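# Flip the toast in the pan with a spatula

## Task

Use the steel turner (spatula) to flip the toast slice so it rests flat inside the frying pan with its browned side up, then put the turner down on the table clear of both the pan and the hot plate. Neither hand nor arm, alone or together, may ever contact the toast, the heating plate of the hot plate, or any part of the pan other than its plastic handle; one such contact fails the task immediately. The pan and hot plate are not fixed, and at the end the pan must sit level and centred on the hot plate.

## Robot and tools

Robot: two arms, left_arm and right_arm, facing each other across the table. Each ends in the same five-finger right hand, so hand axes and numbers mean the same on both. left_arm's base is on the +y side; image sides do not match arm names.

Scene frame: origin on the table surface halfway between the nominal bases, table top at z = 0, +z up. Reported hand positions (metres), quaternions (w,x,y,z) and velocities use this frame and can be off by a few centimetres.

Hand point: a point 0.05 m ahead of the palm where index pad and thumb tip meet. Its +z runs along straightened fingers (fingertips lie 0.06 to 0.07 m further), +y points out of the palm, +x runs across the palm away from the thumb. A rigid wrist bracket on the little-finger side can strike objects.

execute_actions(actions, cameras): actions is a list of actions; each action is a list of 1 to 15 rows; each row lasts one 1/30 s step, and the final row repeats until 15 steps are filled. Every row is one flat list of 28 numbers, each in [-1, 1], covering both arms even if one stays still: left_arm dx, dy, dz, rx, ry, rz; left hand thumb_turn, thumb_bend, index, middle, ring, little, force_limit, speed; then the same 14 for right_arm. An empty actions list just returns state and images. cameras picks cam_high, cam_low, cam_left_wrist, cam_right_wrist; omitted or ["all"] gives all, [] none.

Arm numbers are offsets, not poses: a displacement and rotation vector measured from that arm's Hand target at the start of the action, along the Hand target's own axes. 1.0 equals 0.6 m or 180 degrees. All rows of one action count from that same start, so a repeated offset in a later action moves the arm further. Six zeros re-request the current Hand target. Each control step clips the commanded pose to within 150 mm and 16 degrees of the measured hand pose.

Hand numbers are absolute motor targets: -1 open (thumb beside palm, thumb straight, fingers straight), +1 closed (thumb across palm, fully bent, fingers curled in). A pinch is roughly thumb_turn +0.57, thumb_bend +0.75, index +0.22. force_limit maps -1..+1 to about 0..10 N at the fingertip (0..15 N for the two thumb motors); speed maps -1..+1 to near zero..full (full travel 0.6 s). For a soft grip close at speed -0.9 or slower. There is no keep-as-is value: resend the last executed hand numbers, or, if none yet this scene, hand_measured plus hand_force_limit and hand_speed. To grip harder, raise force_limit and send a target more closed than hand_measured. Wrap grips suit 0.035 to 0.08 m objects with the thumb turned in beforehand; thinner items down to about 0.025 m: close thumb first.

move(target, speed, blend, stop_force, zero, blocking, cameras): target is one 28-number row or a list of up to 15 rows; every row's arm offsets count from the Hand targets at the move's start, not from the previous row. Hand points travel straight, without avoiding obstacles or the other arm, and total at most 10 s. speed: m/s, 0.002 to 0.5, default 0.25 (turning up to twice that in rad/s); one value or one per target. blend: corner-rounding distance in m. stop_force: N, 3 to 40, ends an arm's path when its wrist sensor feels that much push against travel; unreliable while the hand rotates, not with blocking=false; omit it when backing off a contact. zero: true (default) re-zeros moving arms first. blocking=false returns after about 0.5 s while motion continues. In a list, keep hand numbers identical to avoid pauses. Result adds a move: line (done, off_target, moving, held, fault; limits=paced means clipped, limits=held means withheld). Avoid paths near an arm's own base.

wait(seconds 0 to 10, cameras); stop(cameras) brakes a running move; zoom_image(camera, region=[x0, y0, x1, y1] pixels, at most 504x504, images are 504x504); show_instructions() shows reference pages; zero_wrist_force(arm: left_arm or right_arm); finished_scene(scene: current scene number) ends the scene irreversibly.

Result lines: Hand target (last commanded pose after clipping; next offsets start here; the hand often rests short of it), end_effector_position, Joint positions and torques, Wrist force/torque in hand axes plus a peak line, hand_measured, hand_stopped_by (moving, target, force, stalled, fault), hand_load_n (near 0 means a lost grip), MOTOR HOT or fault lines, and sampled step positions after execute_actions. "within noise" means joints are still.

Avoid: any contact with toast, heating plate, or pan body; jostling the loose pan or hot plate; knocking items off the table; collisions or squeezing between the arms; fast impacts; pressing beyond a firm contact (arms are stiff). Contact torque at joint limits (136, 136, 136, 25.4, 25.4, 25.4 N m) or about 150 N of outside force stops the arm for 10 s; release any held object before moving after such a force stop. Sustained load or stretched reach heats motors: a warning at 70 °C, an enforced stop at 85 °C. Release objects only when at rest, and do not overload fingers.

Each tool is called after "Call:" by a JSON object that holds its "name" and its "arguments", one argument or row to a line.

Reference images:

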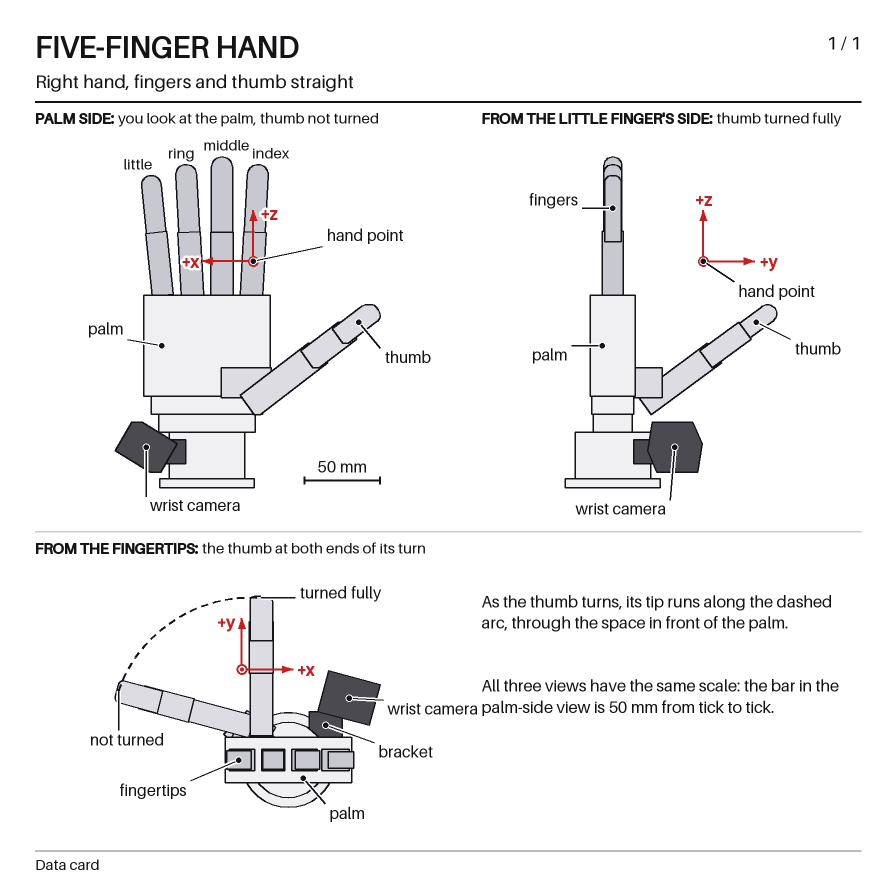

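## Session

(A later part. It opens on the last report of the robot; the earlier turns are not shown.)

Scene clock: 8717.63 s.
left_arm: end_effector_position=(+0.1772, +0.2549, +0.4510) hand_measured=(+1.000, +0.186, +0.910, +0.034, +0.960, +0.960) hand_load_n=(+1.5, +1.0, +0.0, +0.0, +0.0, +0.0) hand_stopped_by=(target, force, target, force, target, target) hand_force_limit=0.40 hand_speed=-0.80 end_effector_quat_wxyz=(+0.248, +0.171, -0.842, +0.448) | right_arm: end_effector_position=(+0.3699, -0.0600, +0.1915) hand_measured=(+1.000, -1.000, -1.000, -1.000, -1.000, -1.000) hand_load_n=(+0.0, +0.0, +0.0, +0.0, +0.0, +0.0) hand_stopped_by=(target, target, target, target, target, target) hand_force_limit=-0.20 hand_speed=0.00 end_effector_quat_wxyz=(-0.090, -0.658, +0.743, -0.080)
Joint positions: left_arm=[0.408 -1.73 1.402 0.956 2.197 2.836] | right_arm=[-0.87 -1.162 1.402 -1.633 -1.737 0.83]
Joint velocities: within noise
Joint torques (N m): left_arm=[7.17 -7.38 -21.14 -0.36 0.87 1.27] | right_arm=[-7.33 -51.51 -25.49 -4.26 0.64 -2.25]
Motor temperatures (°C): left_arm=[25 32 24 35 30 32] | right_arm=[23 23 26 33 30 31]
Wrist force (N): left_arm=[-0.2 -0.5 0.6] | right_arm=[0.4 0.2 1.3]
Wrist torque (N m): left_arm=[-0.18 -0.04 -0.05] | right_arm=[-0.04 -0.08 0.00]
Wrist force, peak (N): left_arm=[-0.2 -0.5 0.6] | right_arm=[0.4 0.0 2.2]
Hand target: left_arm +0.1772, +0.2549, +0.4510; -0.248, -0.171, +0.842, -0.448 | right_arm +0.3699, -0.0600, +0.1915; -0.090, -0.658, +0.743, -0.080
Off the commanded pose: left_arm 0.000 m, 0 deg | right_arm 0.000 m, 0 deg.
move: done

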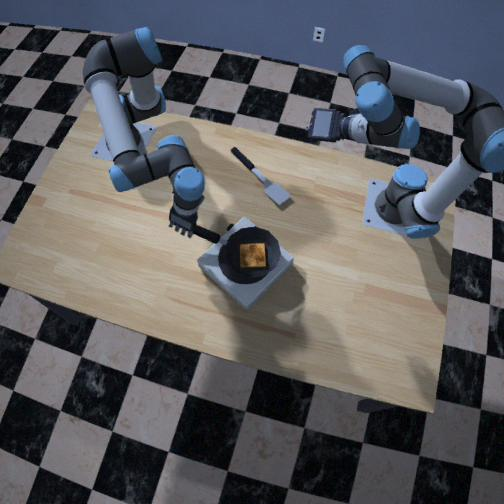

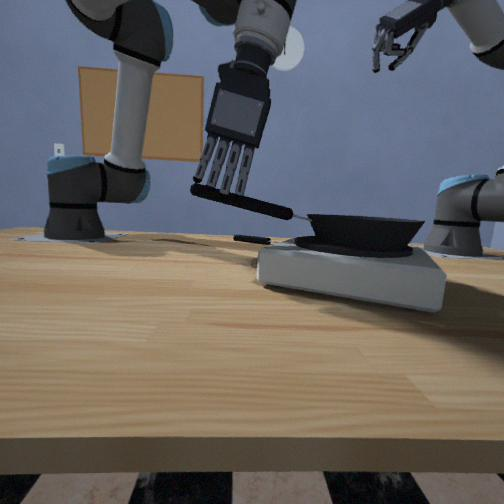

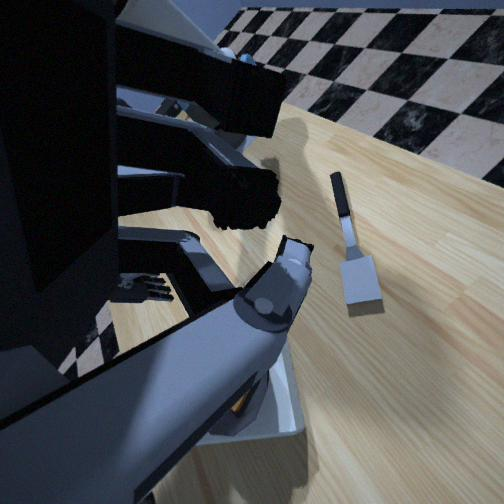

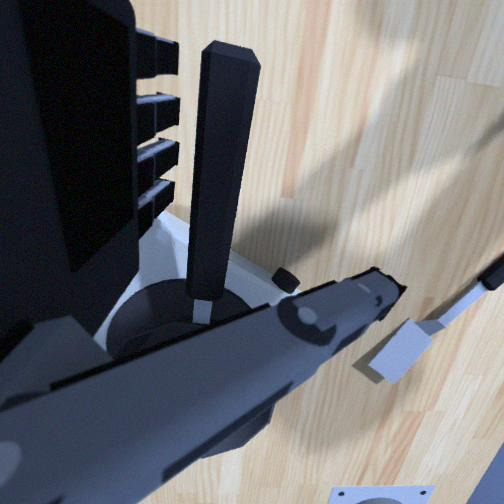

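Call:
{"name": "move", "arguments": {
  "target": [0,0,0,0,0,0,1,1,0.91,0.8,0.96,0.96,0.4,-0.8, -0.0299,0,0.1213,0,0,0,1,-1,-1,-1,-1,-1,-0.2,0],
  "speed": 0.05,
  "stop_force": 3
}}

Call:
{"name": "zoom_image", "arguments": {
  "camera": "cam_low",
  "region": [150, 60, 450, 310]
}}

Scene clock: 8732.70 s.
left_arm: end_effector_position=(+0.1772, +0.2549, +0.4510) hand_measured=(+1.000, +0.186, +0.910, +0.034, +0.960, +0.960) hand_load_n=(+1.5, +1.0, +0.0, +0.0, +0.0, +0.5) hand_stopped_by=(target, force, target, force, target, target) hand_force_limit=0.40 hand_speed=-0.80 end_effector_quat_wxyz=(+0.248, +0.171, -0.842, +0.448) | right_arm: end_effector_position=(+0.3700, -0.0600, +0.1166) hand_measured=(+1.000, -1.000, -1.000, -1.000, -1.000, -1.000) hand_load_n=(+0.0, +0.0, +0.0, +0.0, +0.0, +0.0) hand_stopped_by=(target, target, target, target, target, target) hand_force_limit=-0.20 hand_speed=0.00 end_effector_quat_wxyz=(-0.090, -0.658, +0.743, -0.080)
Joint positions: left_arm=[0.408 -1.73 1.402 0.956 2.197 2.836] | right_arm=[-0.87 -1.105 1.519 -1.807 -1.737 0.83]
Joint velocities: within noise
Joint torques (N m): left_arm=[5.94 -7.82 -21.46 -0.32 0.97 1.48] | right_arm=[-6.93 -53.02 -29.52 -0.02 -2.14 -2.35]
Motor temperatures (°C): left_arm=[25 32 24 35 30 32] | right_arm=[23 23 26 33 30 31]
Wrist force (N): left_arm=[-0.4 -0.1 0.2] | right_arm=[0.7 0.0 1.5]
Wrist torque (N m): left_arm=[-0.10 0.00 -0.05] | right_arm=[-0.10 -0.13 0.02]
Wrist force, peak (N): left_arm=[-0.2 -0.7 0.5] | right_arm=[0.1 -0.1 2.0]
Hand target: left_arm +0.1772, +0.2549, +0.4510; -0.248, -0.171, +0.842, -0.448 | right_arm +0.3700, -0.0600, +0.1166; -0.090, -0.658, +0.743, -0.080
Off the commanded pose: left_arm 0.000 m, 0 deg | right_arm 0.000 m, 0 deg.
move: done

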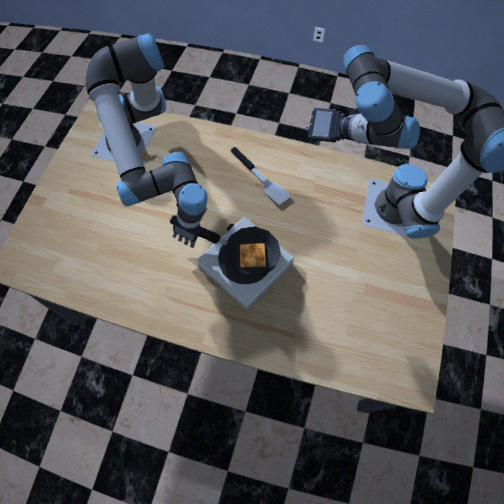

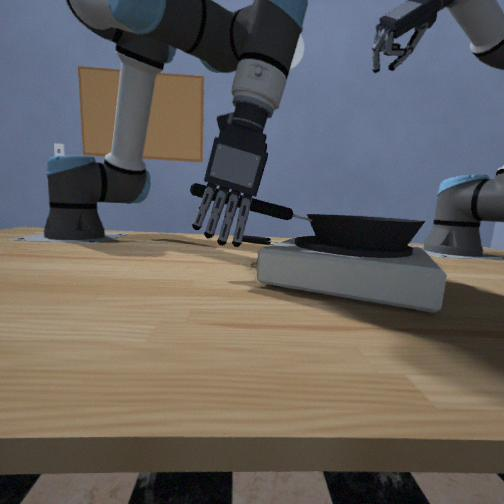

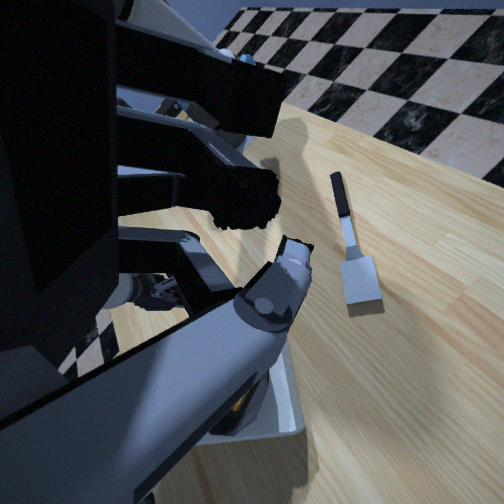

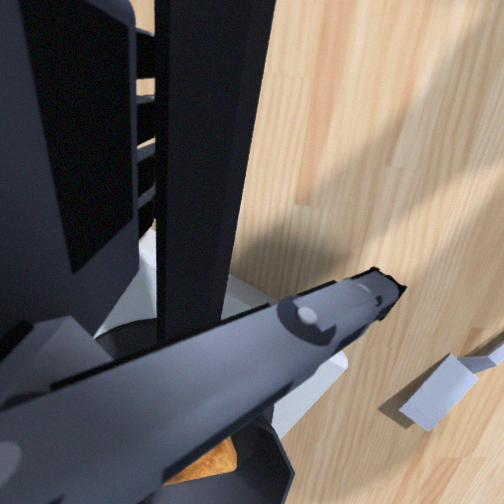

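Scaled by 1.680.

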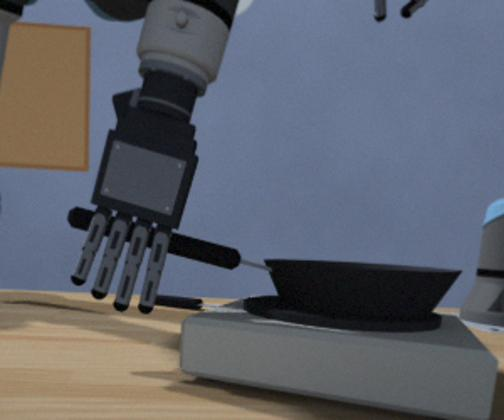

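Call:
{"name": "execute_actions", "arguments": {
  "actions": [
    [[0,0,0,0,0,0,1,1,0.91,0.8,0.96,0.96,0.4,-0.8, 0,0,0,0,0,0,1,0,0,0,0,0,-0.6,-0.6]]
  ]
}}

Call:
{"name": "zoom_image", "arguments": {
  "camera": "cam_low",
  "region": [150, 60, 450, 310]
}}

Scene clock: 8748.17 s.
left_arm: end_effector_position=(+0.1772, +0.2549, +0.4510) hand_measured=(+1.000, +0.186, +0.910, +0.034, +0.960, +0.960) hand_load_n=(+1.0, +1.5, +0.0, +0.0, +0.0, +0.0) hand_stopped_by=(target, force, target, force, target, target) hand_force_limit=0.40 hand_speed=-0.80 end_effector_quat_wxyz=(+0.248, +0.171, -0.842, +0.448) | right_arm: end_effector_position=(+0.3700, -0.0600, +0.1166) hand_measured=(+1.000, +0.000, +0.000, +0.000, +0.000, +0.000) hand_load_n=(+0.0, +0.0, +0.0, +0.0, +0.0, +0.5) hand_stopped_by=(target, target, target, target, target, target) hand_force_limit=-0.60 hand_speed=-0.60 end_effector_quat_wxyz=(-0.090, -0.658, +0.743, -0.080)
Joint positions: left_arm=[0.408 -1.73 1.402 0.956 2.197 2.836] | right_arm=[-0.87 -1.105 1.519 -1.807 -1.737 0.83]
Joint velocities: within noise
Joint torques (N m): left_arm=[5.88 -7.44 -20.92 -0.2 0.72 1.32] | right_arm=[-3.68 -52.56 -23.89 -2.53 -0.13 -1.36]
Motor temperatures (°C): left_arm=[25 32 24 35 30 32] | right_arm=[23 23 26 33 30 31]
Wrist force (N): left_arm=[0.0 -0.1 0.2] | right_arm=[0.3 -0.1 1.5]
Wrist torque (N m): left_arm=[-0.10 -0.06 -0.02] | right_arm=[-0.06 -0.10 0.00]
Wrist force, peak (N): left_arm=[-0.5 -0.6 0.3] | right_arm=[0.6 -0.4 2.2]
Hand target: left_arm +0.1772, +0.2549, +0.4510; -0.248, -0.171, +0.842, -0.448 | right_arm +0.3700, -0.0600, +0.1166; -0.090, -0.658, +0.743, -0.080
Off the commanded pose: left_arm 0.000 m, 0 deg | right_arm 0.000 m, 0 deg.
Step readings (end_effector_position of left_arm | right_arm):
0: (+0.1772, +0.2549, +0.4510) | (+0.3700, -0.0600, +0.1166)
1: (+0.1772, +0.2549, +0.4510) | (+0.3700, -0.0600, +0.1166)
2: (+0.1772, +0.2549, +0.4510) | (+0.3700, -0.0600, +0.1166)
4: (+0.1772, +0.2549, +0.4510) | (+0.3700, -0.0600, +0.1166)
8: (+0.1772, +0.2549, +0.4510) | (+0.3700, -0.0600, +0.1166)
15: (+0.1772, +0.2549, +0.4510) | (+0.3700, -0.0600, +0.1166)

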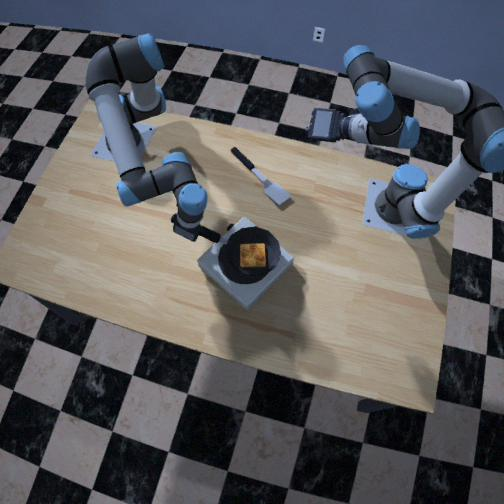

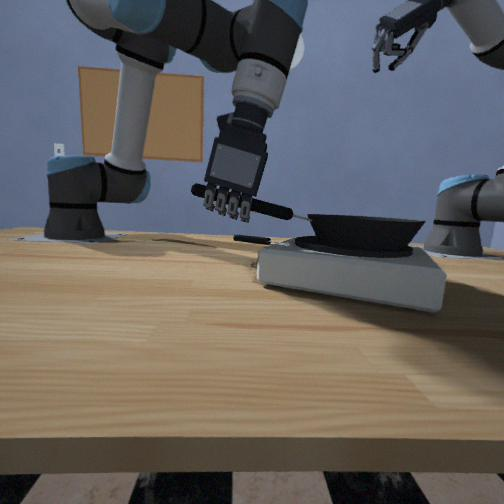

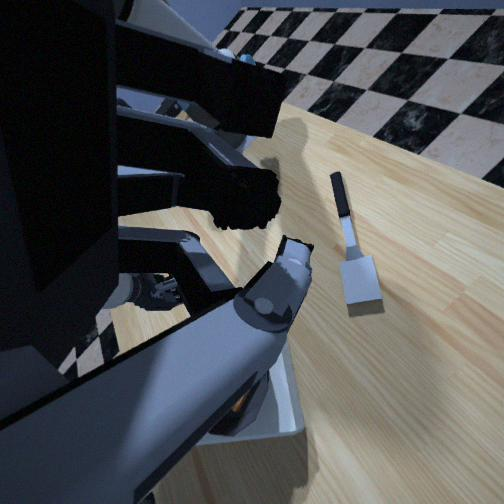

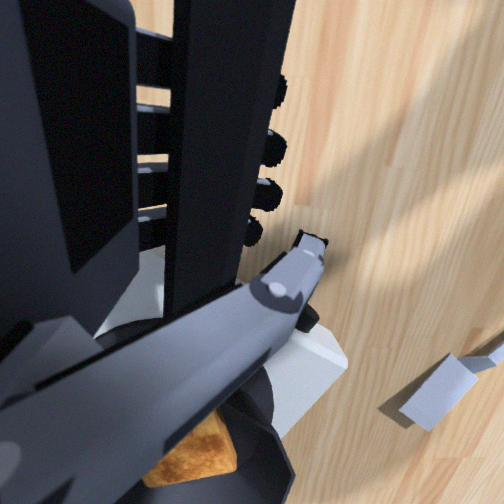

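Scaled by 1.680.

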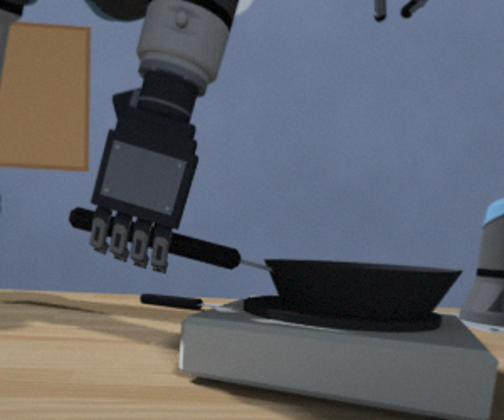

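Call:
{"name": "execute_actions", "arguments": {
  "actions": [
    [[0,0,0,0,0,0,1,1,0.91,0.8,0.96,0.96,0.4,-0.8, 0,0,0,0,0,0,1,0,0.9,0.9,0.9,0.9,-0.7,-0.8]],
    [[0,0,0,0,0,0,1,1,0.91,0.8,0.96,0.96,0.4,-0.8, 0,0,0,0,0,0,1,0,0.9,0.9,0.9,0.9,-0.7,-0.8]]
  ]
}}

Call:
{"name": "zoom_image", "arguments": {
  "camera": "cam_low",
  "region": [150, 60, 450, 310]
}}

Call:
{"name": "zoom_image", "arguments": {
  "camera": "cam_high",
  "region": [150, 190, 310, 320]
}}

Scene clock: 8758.53 s.
left_arm: end_effector_position=(+0.1772, +0.2549, +0.4510) hand_measured=(+1.000, +0.186, +0.910, +0.034, +0.960, +0.960) hand_load_n=(+1.5, +1.0, +0.0, +0.5, +0.0, +0.0) hand_stopped_by=(target, force, target, force, target, target) hand_force_limit=0.40 hand_speed=-0.80 end_effector_quat_wxyz=(+0.248, +0.171, -0.842, +0.448) | right_arm: end_effector_position=(+0.3700, -0.0600, +0.1166) hand_measured=(+1.000, +0.000, +0.510, +0.454, +0.566, +0.610) hand_load_n=(+0.5, +1.5, +0.0, +2.0, +0.0, +1.5) hand_stopped_by=(target, target, force, force, force, force) hand_force_limit=-0.70 hand_speed=-0.80 end_effector_quat_wxyz=(-0.090, -0.658, +0.743, -0.080)
Joint positions: left_arm=[0.408 -1.73 1.402 0.956 2.197 2.836] | right_arm=[-0.87 -1.105 1.519 -1.807 -1.737 0.83]
Joint velocities: within noise
Joint torques (N m): left_arm=[6.22 -8.12 -19.28 -0.29 0.79 1.37] | right_arm=[-0.15 -52.11 -18.39 -4.01 1.51 -0.33]
Motor temperatures (°C): left_arm=[25 32 24 35 30 32] | right_arm=[23 23 26 33 30 31]
Wrist force (N): left_arm=[-0.2 -0.4 0.4] | right_arm=[1.1 -0.1 2.9]
Wrist torque (N m): left_arm=[-0.15 -0.04 -0.05] | right_arm=[-0.13 -0.18 0.01]
Wrist force, peak (N): left_arm=[-0.2 -0.7 0.2] | right_arm=[0.3 0.4 3.7]
Hand target: left_arm +0.1772, +0.2549, +0.4510; -0.248, -0.171, +0.842, -0.448 | right_arm +0.3700, -0.0600, +0.1166; -0.090, -0.658, +0.743, -0.080
Off the commanded pose: left_arm 0.000 m, 0 deg | right_arm 0.000 m, 0 deg.
Step readings (end_effector_position of left_arm | right_arm):
0: (+0.1772, +0.2549, +0.4510) | (+0.3700, -0.0600, +0.1166)
1: (+0.1772, +0.2549, +0.4510) | (+0.3700, -0.0600, +0.1166)
2: (+0.1772, +0.2549, +0.4510) | (+0.3700, -0.0600, +0.1166)
4: (+0.1772, +0.2549, +0.4510) | (+0.3700, -0.0600, +0.1166)
8: (+0.1772, +0.2549, +0.4510) | (+0.3700, -0.0600, +0.1166)
15: (+0.1772, +0.2549, +0.4510) | (+0.3700, -0.0600, +0.1166)
16: (+0.1772, +0.2549, +0.4510) | (+0.3700, -0.0600, +0.1166)
17: (+0.1772, +0.2549, +0.4510) | (+0.3700, -0.0600, +0.1166)
19: (+0.1772, +0.2549, +0.4510) | (+0.3700, -0.0600, +0.1166)
23: (+0.1772, +0.2549, +0.4510) | (+0.3700, -0.0600, +0.1166)
30: (+0.1772, +0.2549, +0.4510) | (+0.3700, -0.0600, +0.1166)

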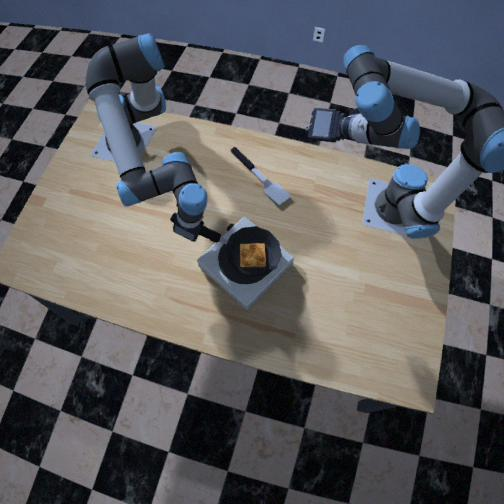

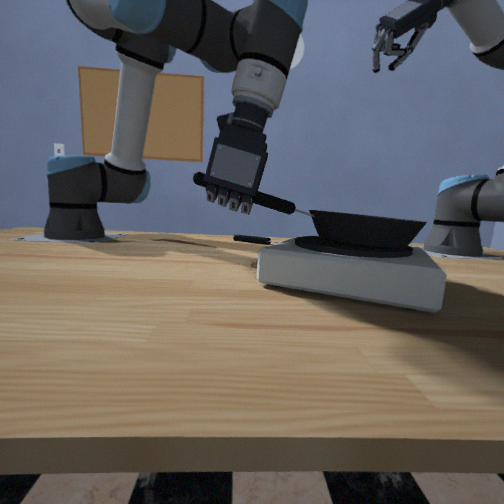

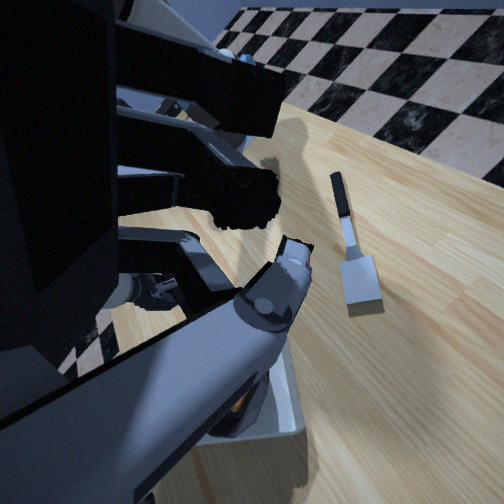

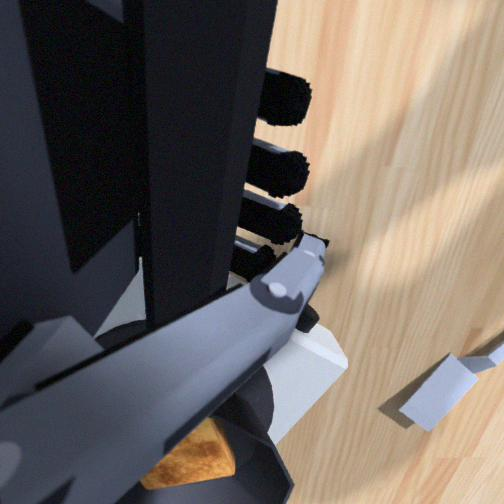

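Scaled by 1.680.

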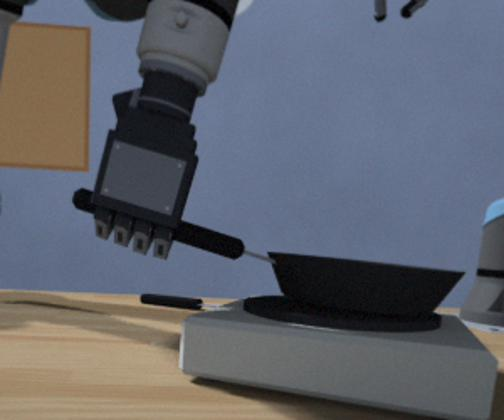

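Scaled by 3.150.

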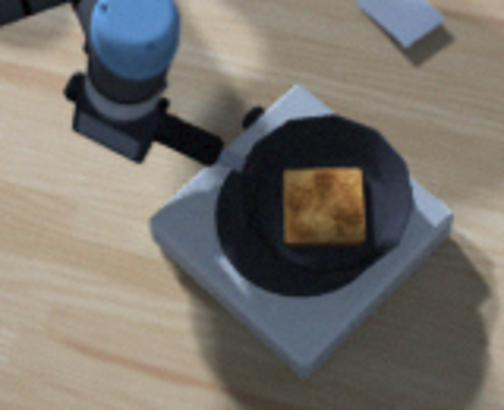

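Call:
{"name": "move", "arguments": {
  "target": [0,0,0,0,0,0,1,1,0.91,0.8,0.96,0.96,0.4,-0.8, -0.0036,0,0.0146,0,0,0,1,0,0.9,0.9,0.9,0.9,-0.7,-0.8],
  "speed": 0.02
}}

Call:
{"name": "zoom_image", "arguments": {
  "camera": "cam_low",
  "region": [150, 60, 450, 310]
}}

Scene clock: 8781.77 s.
left_arm: end_effector_position=(+0.1772, +0.2549, +0.4510) hand_measured=(+1.000, +0.186, +0.910, +0.034, +0.960, +0.960) hand_load_n=(+1.5, +1.0, -0.5, +0.0, +0.0, +0.0) hand_stopped_by=(target, force, target, force, target, target) hand_force_limit=0.40 hand_speed=-0.80 end_effector_quat_wxyz=(+0.248, +0.171, -0.842, +0.448) | right_arm: end_effector_position=(+0.3700, -0.0600, +0.1073) hand_measured=(+1.000, +0.000, +0.510, +0.454, +0.566, +0.610) hand_load_n=(+0.5, +1.5, +0.0, +2.0, +0.0, +1.0) hand_stopped_by=(target, target, force, force, force, force) hand_force_limit=-0.70 hand_speed=-0.80 end_effector_quat_wxyz=(-0.090, -0.658, +0.743, -0.080)
Joint positions: left_arm=[0.408 -1.73 1.402 0.956 2.197 2.836] | right_arm=[-0.87 -1.096 1.531 -1.828 -1.737 0.83]
Joint velocities: within noise
Joint torques (N m): left_arm=[6.26 -7.76 -19.2 -0.25 0.64 1.08] | right_arm=[0.12 -44.89 -28.09 0.03 1.3 -0.14]
Motor temperatures (°C): left_arm=[25 32 24 35 30 32] | right_arm=[23 23 26 33 30 31]
Wrist force (N): left_arm=[-0.2 -0.3 0.5] | right_arm=[1.6 0.0 2.6]
Wrist torque (N m): left_arm=[-0.14 -0.05 -0.03] | right_arm=[-0.10 -0.24 0.05]
Wrist force, peak (N): left_arm=[-0.4 -0.4 0.7] | right_arm=[1.2 0.1 3.5]
Hand target: left_arm +0.1772, +0.2549, +0.4510; -0.248, -0.171, +0.842, -0.448 | right_arm +0.3700, -0.0600, +0.1076; -0.090, -0.658, +0.743, -0.080
Off the commanded pose: left_arm 0.000 m, 0 deg | right_arm 0.000 m, 0 deg.
move: done

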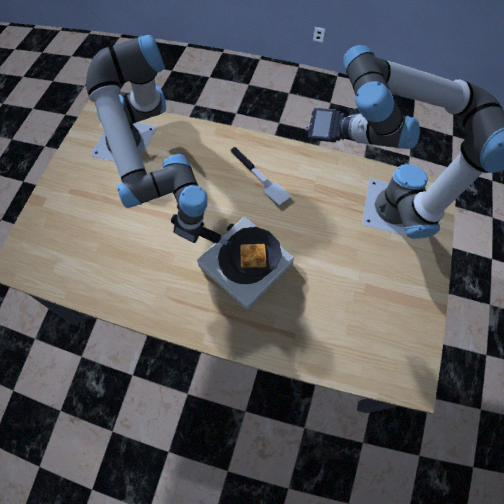

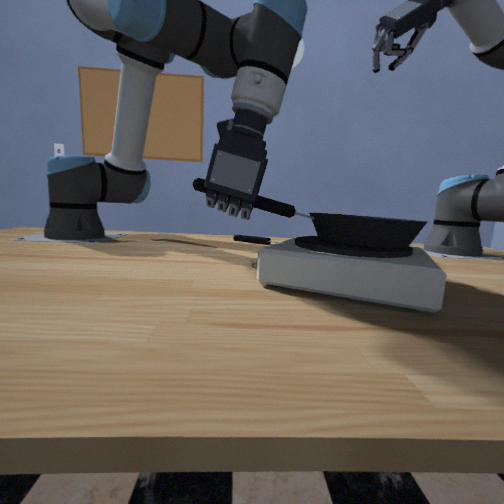

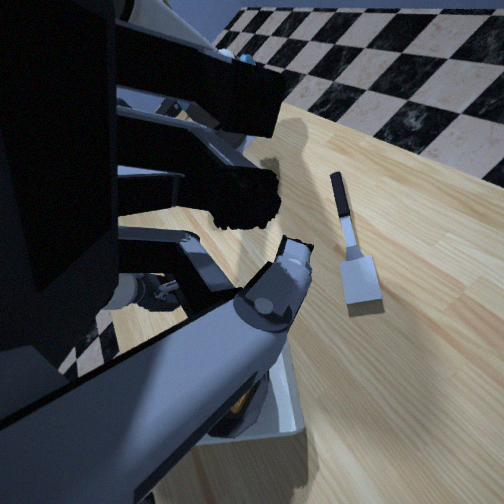

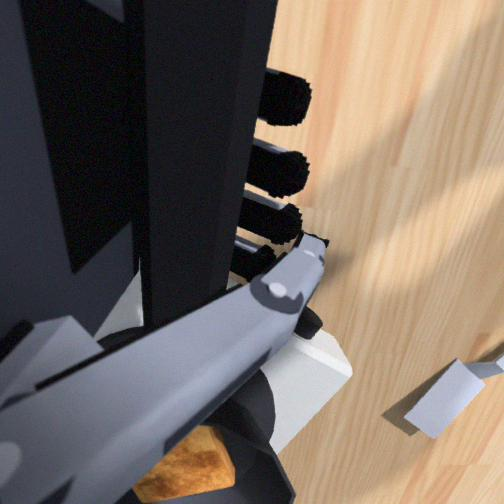

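Scaled by 1.680.

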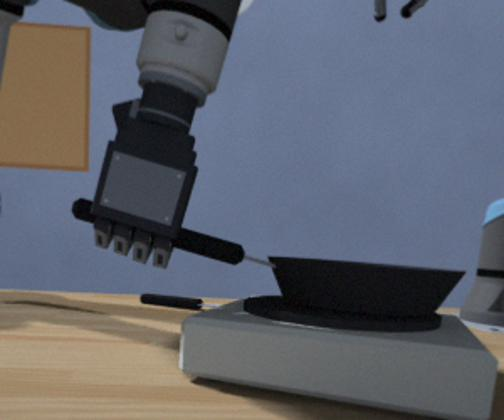

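Call:
{"name": "execute_actions", "arguments": {
  "actions": [
    [[0,0,0,0,0,0,1,1,0.91,0.8,0.96,0.96,0.4,-0.8, -0.001,0,0.004,0,0,0,1,0.9,0.95,0.95,0.95,0.95,-0.4,-0.8]],
    [[0,0,0,0,0,0,1,1,0.91,0.8,0.96,0.96,0.4,-0.8, 0,0,0,0,0,0,1,0.9,0.95,0.95,0.95,0.95,-0.4,-0.8]]
  ]
}}

Call:
{"name": "zoom_image", "arguments": {
  "camera": "cam_low",
  "region": [150, 60, 450, 310]
}}

Call:
{"name": "zoom_image", "arguments": {
  "camera": "cam_high",
  "region": [195, 210, 300, 315]
}}

Call:
{"name": "zoom_image", "arguments": {
  "camera": "cam_low",
  "region": [260, 190, 450, 300]
}}

Scene clock: 8790.90 s.
left_arm: end_effector_position=(+0.1772, +0.2549, +0.4510) hand_measured=(+1.000, +0.186, +0.910, +0.034, +0.960, +0.960) hand_load_n=(+1.5, +1.5, +0.0, +0.0, +0.0, +0.0) hand_stopped_by=(target, force, target, force, target, target) hand_force_limit=0.40 hand_speed=-0.80 end_effector_quat_wxyz=(+0.248, +0.171, -0.842, +0.448) | right_arm: end_effector_position=(+0.3700, -0.0600, +0.1051) hand_measured=(+1.000, +0.012, +0.674, +0.462, +0.686, +0.686) hand_load_n=(+1.0, +4.5, +2.0, +3.5, +0.5, +0.0) hand_stopped_by=(target, force, force, force, force, force) hand_force_limit=-0.40 hand_speed=-0.80 end_effector_quat_wxyz=(-0.090, -0.658, +0.743, -0.080)
Joint positions: left_arm=[0.408 -1.73 1.402 0.956 2.197 2.836] | right_arm=[-0.87 -1.094 1.534 -1.834 -1.737 0.83]
Joint velocities: within noise
Joint torques (N m): left_arm=[6.1 -7.89 -19.78 -0.26 0.7 1.07] | right_arm=[-5.51 -53.3 -30.24 -0.12 0.6 -1.83]
Motor temperatures (°C): left_arm=[25 32 24 35 30 32] | right_arm=[23 24 26 33 30 31]
Wrist force (N): left_arm=[-0.2 -0.3 0.4] | right_arm=[-0.3 0.7 3.6]
Wrist torque (N m): left_arm=[-0.15 -0.05 -0.04] | right_arm=[-0.09 -0.05 -0.16]
Wrist force, peak (N): left_arm=[-0.6 -0.4 0.4] | right_arm=[-0.5 0.6 3.8]
Hand target: left_arm +0.1772, +0.2549, +0.4510; -0.248, -0.171, +0.842, -0.448 | right_arm +0.3700, -0.0600, +0.1051; -0.090, -0.658, +0.743, -0.080
Off the commanded pose: left_arm 0.000 m, 0 deg | right_arm 0.000 m, 0 deg.
Step readings (end_effector_position of left_arm | right_arm):
0: (+0.1772, +0.2549, +0.4510) | (+0.3700, -0.0600, +0.1076)
1: (+0.1772, +0.2549, +0.4510) | (+0.3700, -0.0600, +0.1075)
2: (+0.1772, +0.2549, +0.4510) | (+0.3700, -0.0600, +0.1071)
4: (+0.1772, +0.2549, +0.4510) | (+0.3700, -0.0600, +0.1055)
8: (+0.1772, +0.2549, +0.4510) | (+0.3700, -0.0600, +0.1050)
15: (+0.1772, +0.2549, +0.4510) | (+0.3700, -0.0600, +0.1050)
16: (+0.1772, +0.2549, +0.4510) | (+0.3700, -0.0600, +0.1050)
17: (+0.1772, +0.2549, +0.4510) | (+0.3700, -0.0600, +0.1050)
19: (+0.1772, +0.2549, +0.4510) | (+0.3700, -0.0600, +0.1050)
23: (+0.1772, +0.2549, +0.4510) | (+0.3700, -0.0600, +0.1050)
30: (+0.1772, +0.2549, +0.4510) | (+0.3700, -0.0600, +0.1050)

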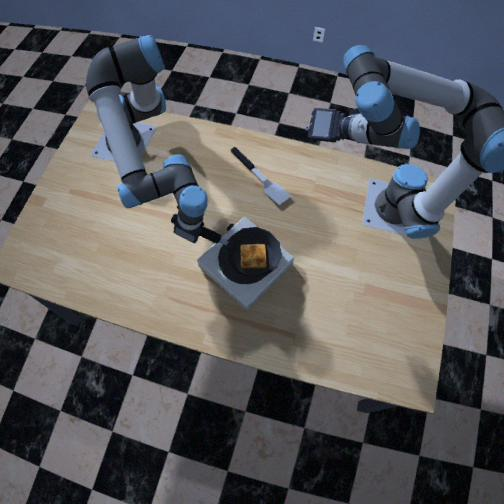

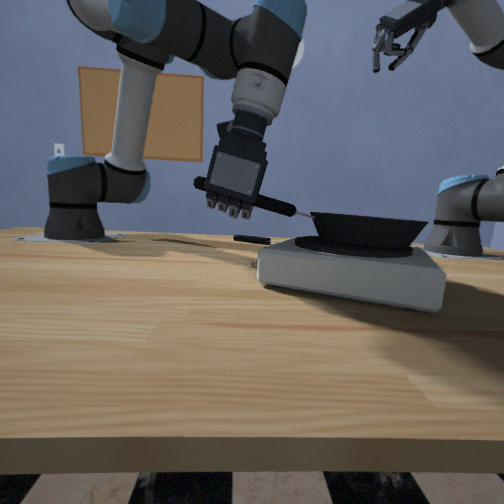

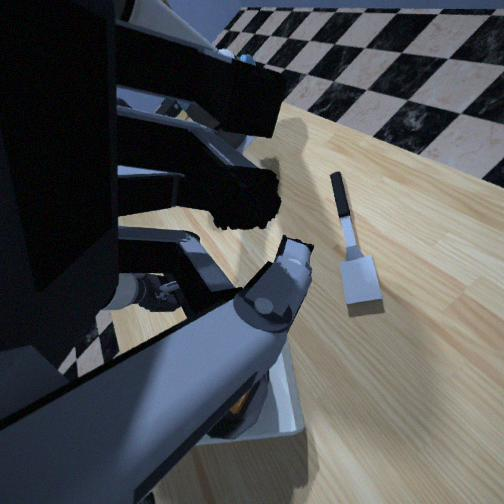

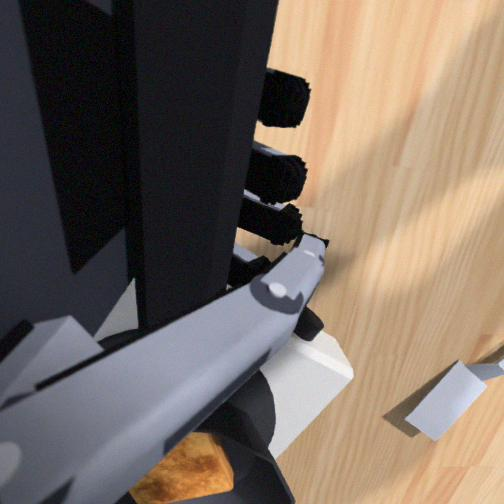

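Scaled by 1.680.

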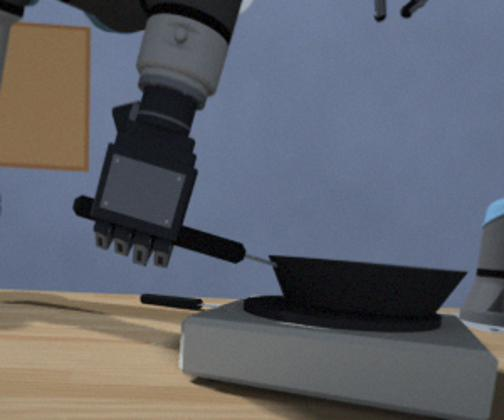

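Scaled by 4.800.

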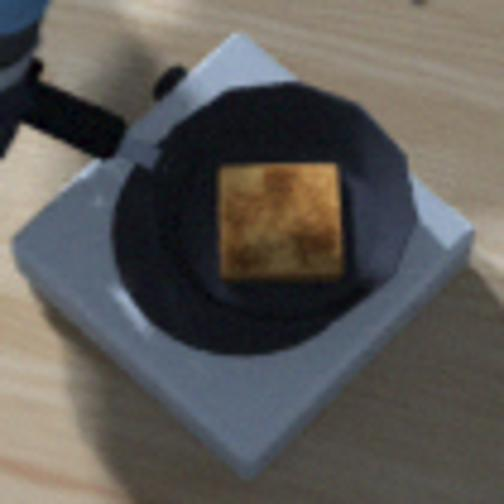

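Scaled by 2.653.

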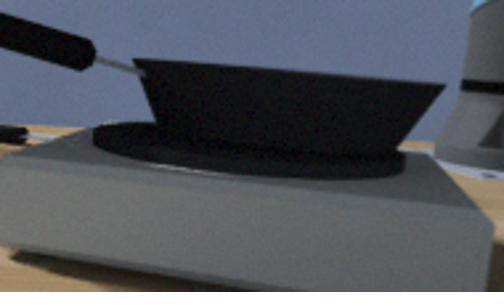

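Call:
{"name": "move", "arguments": {
  "target": [0,0,0,0,0,0,1,1,0.91,0.8,0.96,0.96,0.4,-0.8, 0.0375,-0.0132,0.0093,0,0,0,1,0.9,0.95,0.95,0.95,0.95,-0.4,-0.8],
  "speed": 0.02
}}

Call:
{"name": "zoom_image", "arguments": {
  "camera": "cam_high",
  "region": [195, 210, 300, 315]
}}

Call:
{"name": "zoom_image", "arguments": {
  "camera": "cam_low",
  "region": [260, 190, 450, 300]
}}

Scene clock: 8801.57 s.
left_arm: end_effector_position=(+0.1772, +0.2549, +0.4510) hand_measured=(+1.000, +0.186, +0.910, +0.034, +0.960, +0.960) hand_load_n=(+1.5, +1.0, +0.0, +0.5, +0.0, +0.0) hand_stopped_by=(target, force, target, force, target, target) hand_force_limit=0.40 hand_speed=-0.80 end_effector_quat_wxyz=(+0.248, +0.171, -0.842, +0.448) | right_arm: end_effector_position=(+0.3751, -0.0841, +0.1051) hand_measured=(+1.000, +0.012, +0.674, +0.462, +0.686, +0.686) hand_load_n=(+1.0, +4.5, +1.5, +3.5, +0.0, +0.5) hand_stopped_by=(target, force, force, force, force, force) hand_force_limit=-0.40 hand_speed=-0.80 end_effector_quat_wxyz=(-0.090, -0.658, +0.743, -0.080)
Joint positions: left_arm=[0.408 -1.73 1.402 0.956 2.197 2.836] | right_arm=[-0.904 -1.127 1.586 -1.859 -1.743 0.795]
Joint velocities: within noise
Joint torques (N m): left_arm=[5.46 -7.34 -19.9 -0.56 0.62 1.39] | right_arm=[6.94 -29.17 -28.44 -1.97 -1.78 1.52]
Motor temperatures (°C): left_arm=[25 32 24 35 30 32] | right_arm=[23 24 26 33 30 31]
Wrist force (N): left_arm=[-0.4 -0.1 0.2] | right_arm=[-0.6 0.2 2.8]
Wrist torque (N m): left_arm=[-0.10 0.00 -0.05] | right_arm=[-0.11 -0.06 -0.12]
Wrist force, peak (N): left_arm=[-0.3 -0.5 0.6] | right_arm=[-0.3 0.6 4.2]
Hand target: left_arm +0.1772, +0.2549, +0.4510; -0.248, -0.171, +0.842, -0.448 | right_arm +0.3751, -0.0840, +0.1051; -0.090, -0.658, +0.743, -0.080
Off the commanded pose: left_arm 0.000 m, 0 deg | right_arm 0.000 m, 0 deg.
move: done

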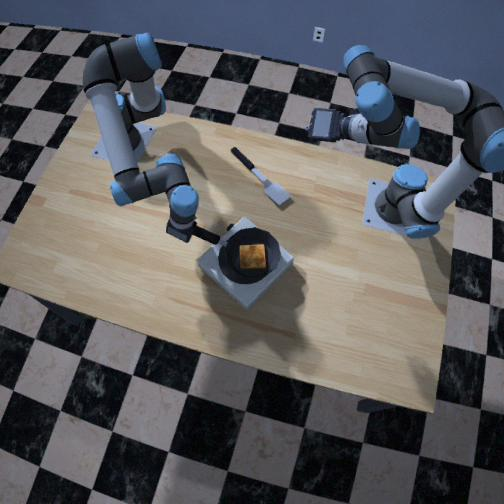

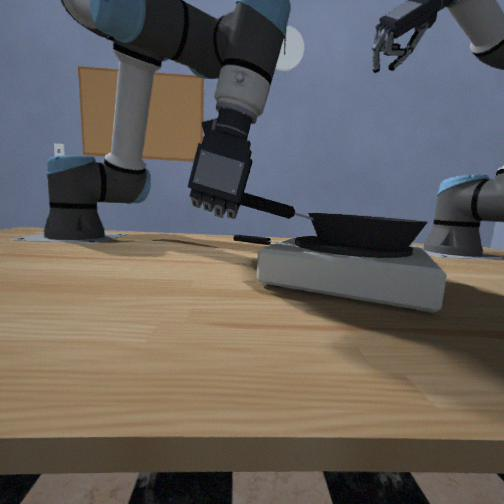

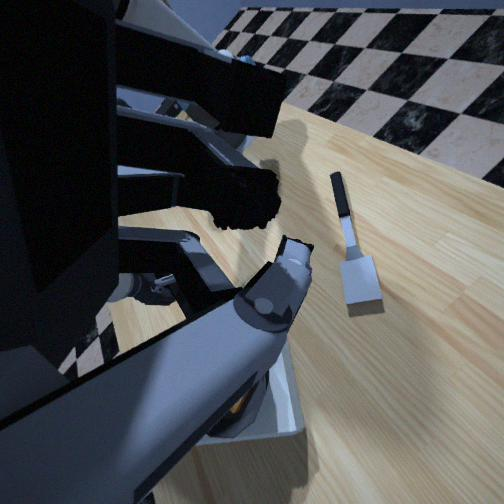

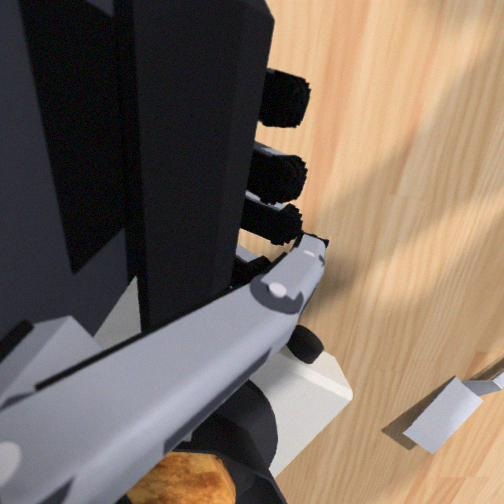

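Scaled by 4.800.

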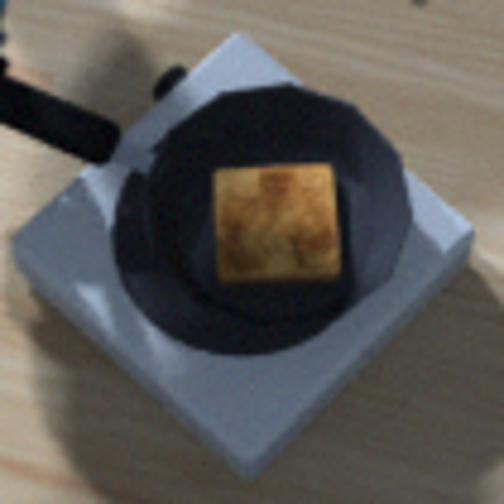

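Scaled by 2.653.

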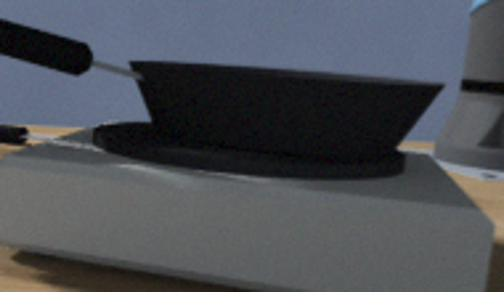

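Call:
{"name": "execute_actions", "arguments": {
  "actions": [
    [[0,0,0,0,0,0,1,1,0.91,0.8,0.96,0.96,0.4,-0.8, 0,0,0,0,0,0,1,0.95,1,1,1,1,0.1,-0.8]],
    [[0,0,0,0,0,0,1,1,0.91,0.8,0.96,0.96,0.4,-0.8, 0,0,0,0,0,0,1,0.95,1,1,1,1,0.1,-0.8]]
  ]
}}

Call:
{"name": "zoom_image", "arguments": {
  "camera": "cam_high",
  "region": [195, 210, 300, 315]
}}

Call:
{"name": "zoom_image", "arguments": {
  "camera": "cam_low",
  "region": [150, 60, 450, 310]
}}

Scene clock: 8810.07 s.
left_arm: end_effector_position=(+0.1772, +0.2549, +0.4510) hand_measured=(+1.000, +0.186, +0.910, +0.034, +0.960, +0.960) hand_load_n=(+1.5, +1.0, +0.0, +0.0, +0.0, +0.0) hand_stopped_by=(target, force, target, force, target, target) hand_force_limit=0.40 hand_speed=-0.80 end_effector_quat_wxyz=(+0.248, +0.171, -0.842, +0.448) | right_arm: end_effector_position=(+0.3750, -0.0840, +0.1051) hand_measured=(+1.000, +0.034, +0.848, +0.470, +0.850, +0.860) hand_load_n=(+1.0, +8.5, +7.0, +6.5, +6.0, +6.5) hand_stopped_by=(target, force, force, force, force, force) hand_force_limit=0.10 hand_speed=-0.80 end_effector_quat_wxyz=(-0.090, -0.658, +0.743, -0.080)
Joint positions: left_arm=[0.408 -1.73 1.402 0.956 2.197 2.836] | right_arm=[-0.904 -1.127 1.586 -1.858 -1.743 0.796]
Joint velocities: within noise
Joint torques (N m): left_arm=[4.73 -8.11 -18.67 -0.58 0.5 1.18] | right_arm=[1.64 -28.39 -28.19 0.05 1.45 0.49]
Motor temperatures (°C): left_arm=[25 32 24 35 30 32] | right_arm=[23 24 26 33 30 31]
Wrist force (N): left_arm=[-0.3 -0.4 0.3] | right_arm=[1.4 -0.4 2.5]
Wrist torque (N m): left_arm=[-0.15 -0.03 -0.04] | right_arm=[-0.02 -0.30 0.22]
Wrist force, peak (N): left_arm=[-0.5 -0.8 0.5] | right_arm=[0.2 1.1 3.8]
Hand target: left_arm +0.1772, +0.2549, +0.4510; -0.248, -0.171, +0.842, -0.448 | right_arm +0.3751, -0.0840, +0.1051; -0.090, -0.658, +0.743, -0.080
Off the commanded pose: left_arm 0.000 m, 0 deg | right_arm 0.000 m, 0 deg.
Step readings (end_effector_position of left_arm | right_arm):
0: (+0.1772, +0.2549, +0.4510) | (+0.3751, -0.0840, +0.1051)
1: (+0.1772, +0.2549, +0.4510) | (+0.3751, -0.0840, +0.1051)
2: (+0.1772, +0.2549, +0.4510) | (+0.3751, -0.0840, +0.1051)
4: (+0.1772, +0.2549, +0.4510) | (+0.3750, -0.0840, +0.1051)
8: (+0.1772, +0.2549, +0.4510) | (+0.3750, -0.0840, +0.1051)
15: (+0.1772, +0.2549, +0.4510) | (+0.3750, -0.0840, +0.1051)
16: (+0.1772, +0.2549, +0.4510) | (+0.3750, -0.0840, +0.1051)
17: (+0.1772, +0.2549, +0.4510) | (+0.3750, -0.0840, +0.1051)
19: (+0.1772, +0.2549, +0.4510) | (+0.3750, -0.0840, +0.1051)
23: (+0.1772, +0.2549, +0.4510) | (+0.3750, -0.0840, +0.1051)
30: (+0.1772, +0.2549, +0.4510) | (+0.3750, -0.0840, +0.1051)

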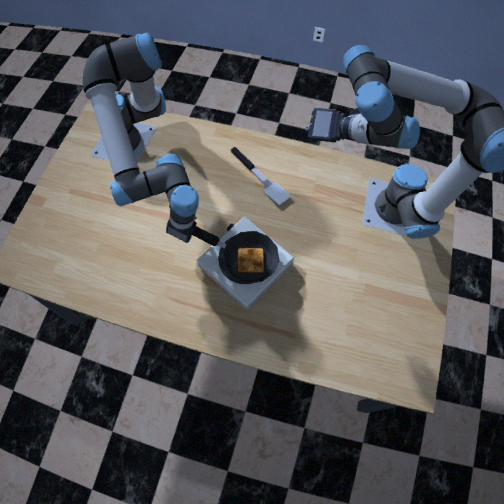

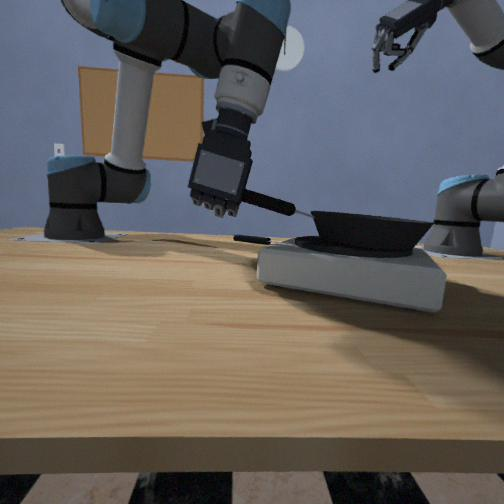

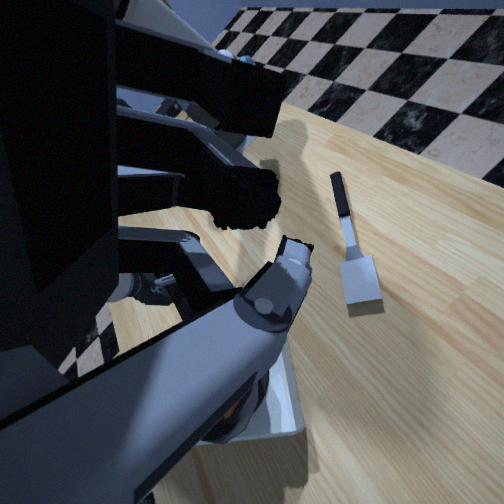

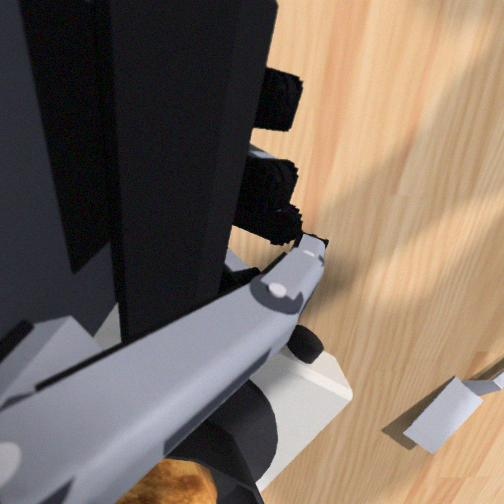

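Scaled by 4.800.

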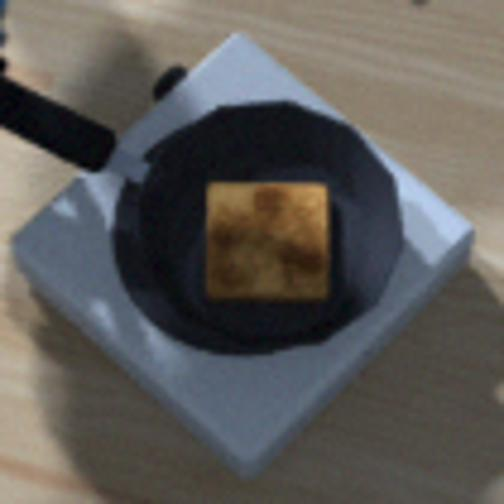

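Scaled by 1.680.

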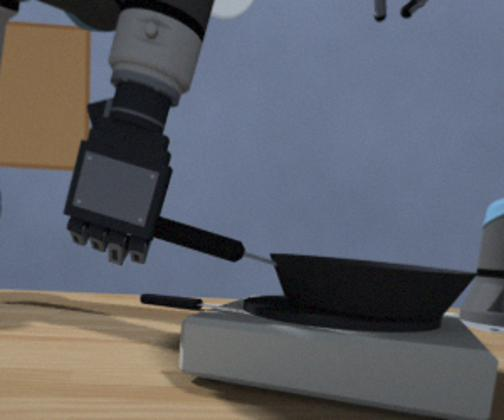

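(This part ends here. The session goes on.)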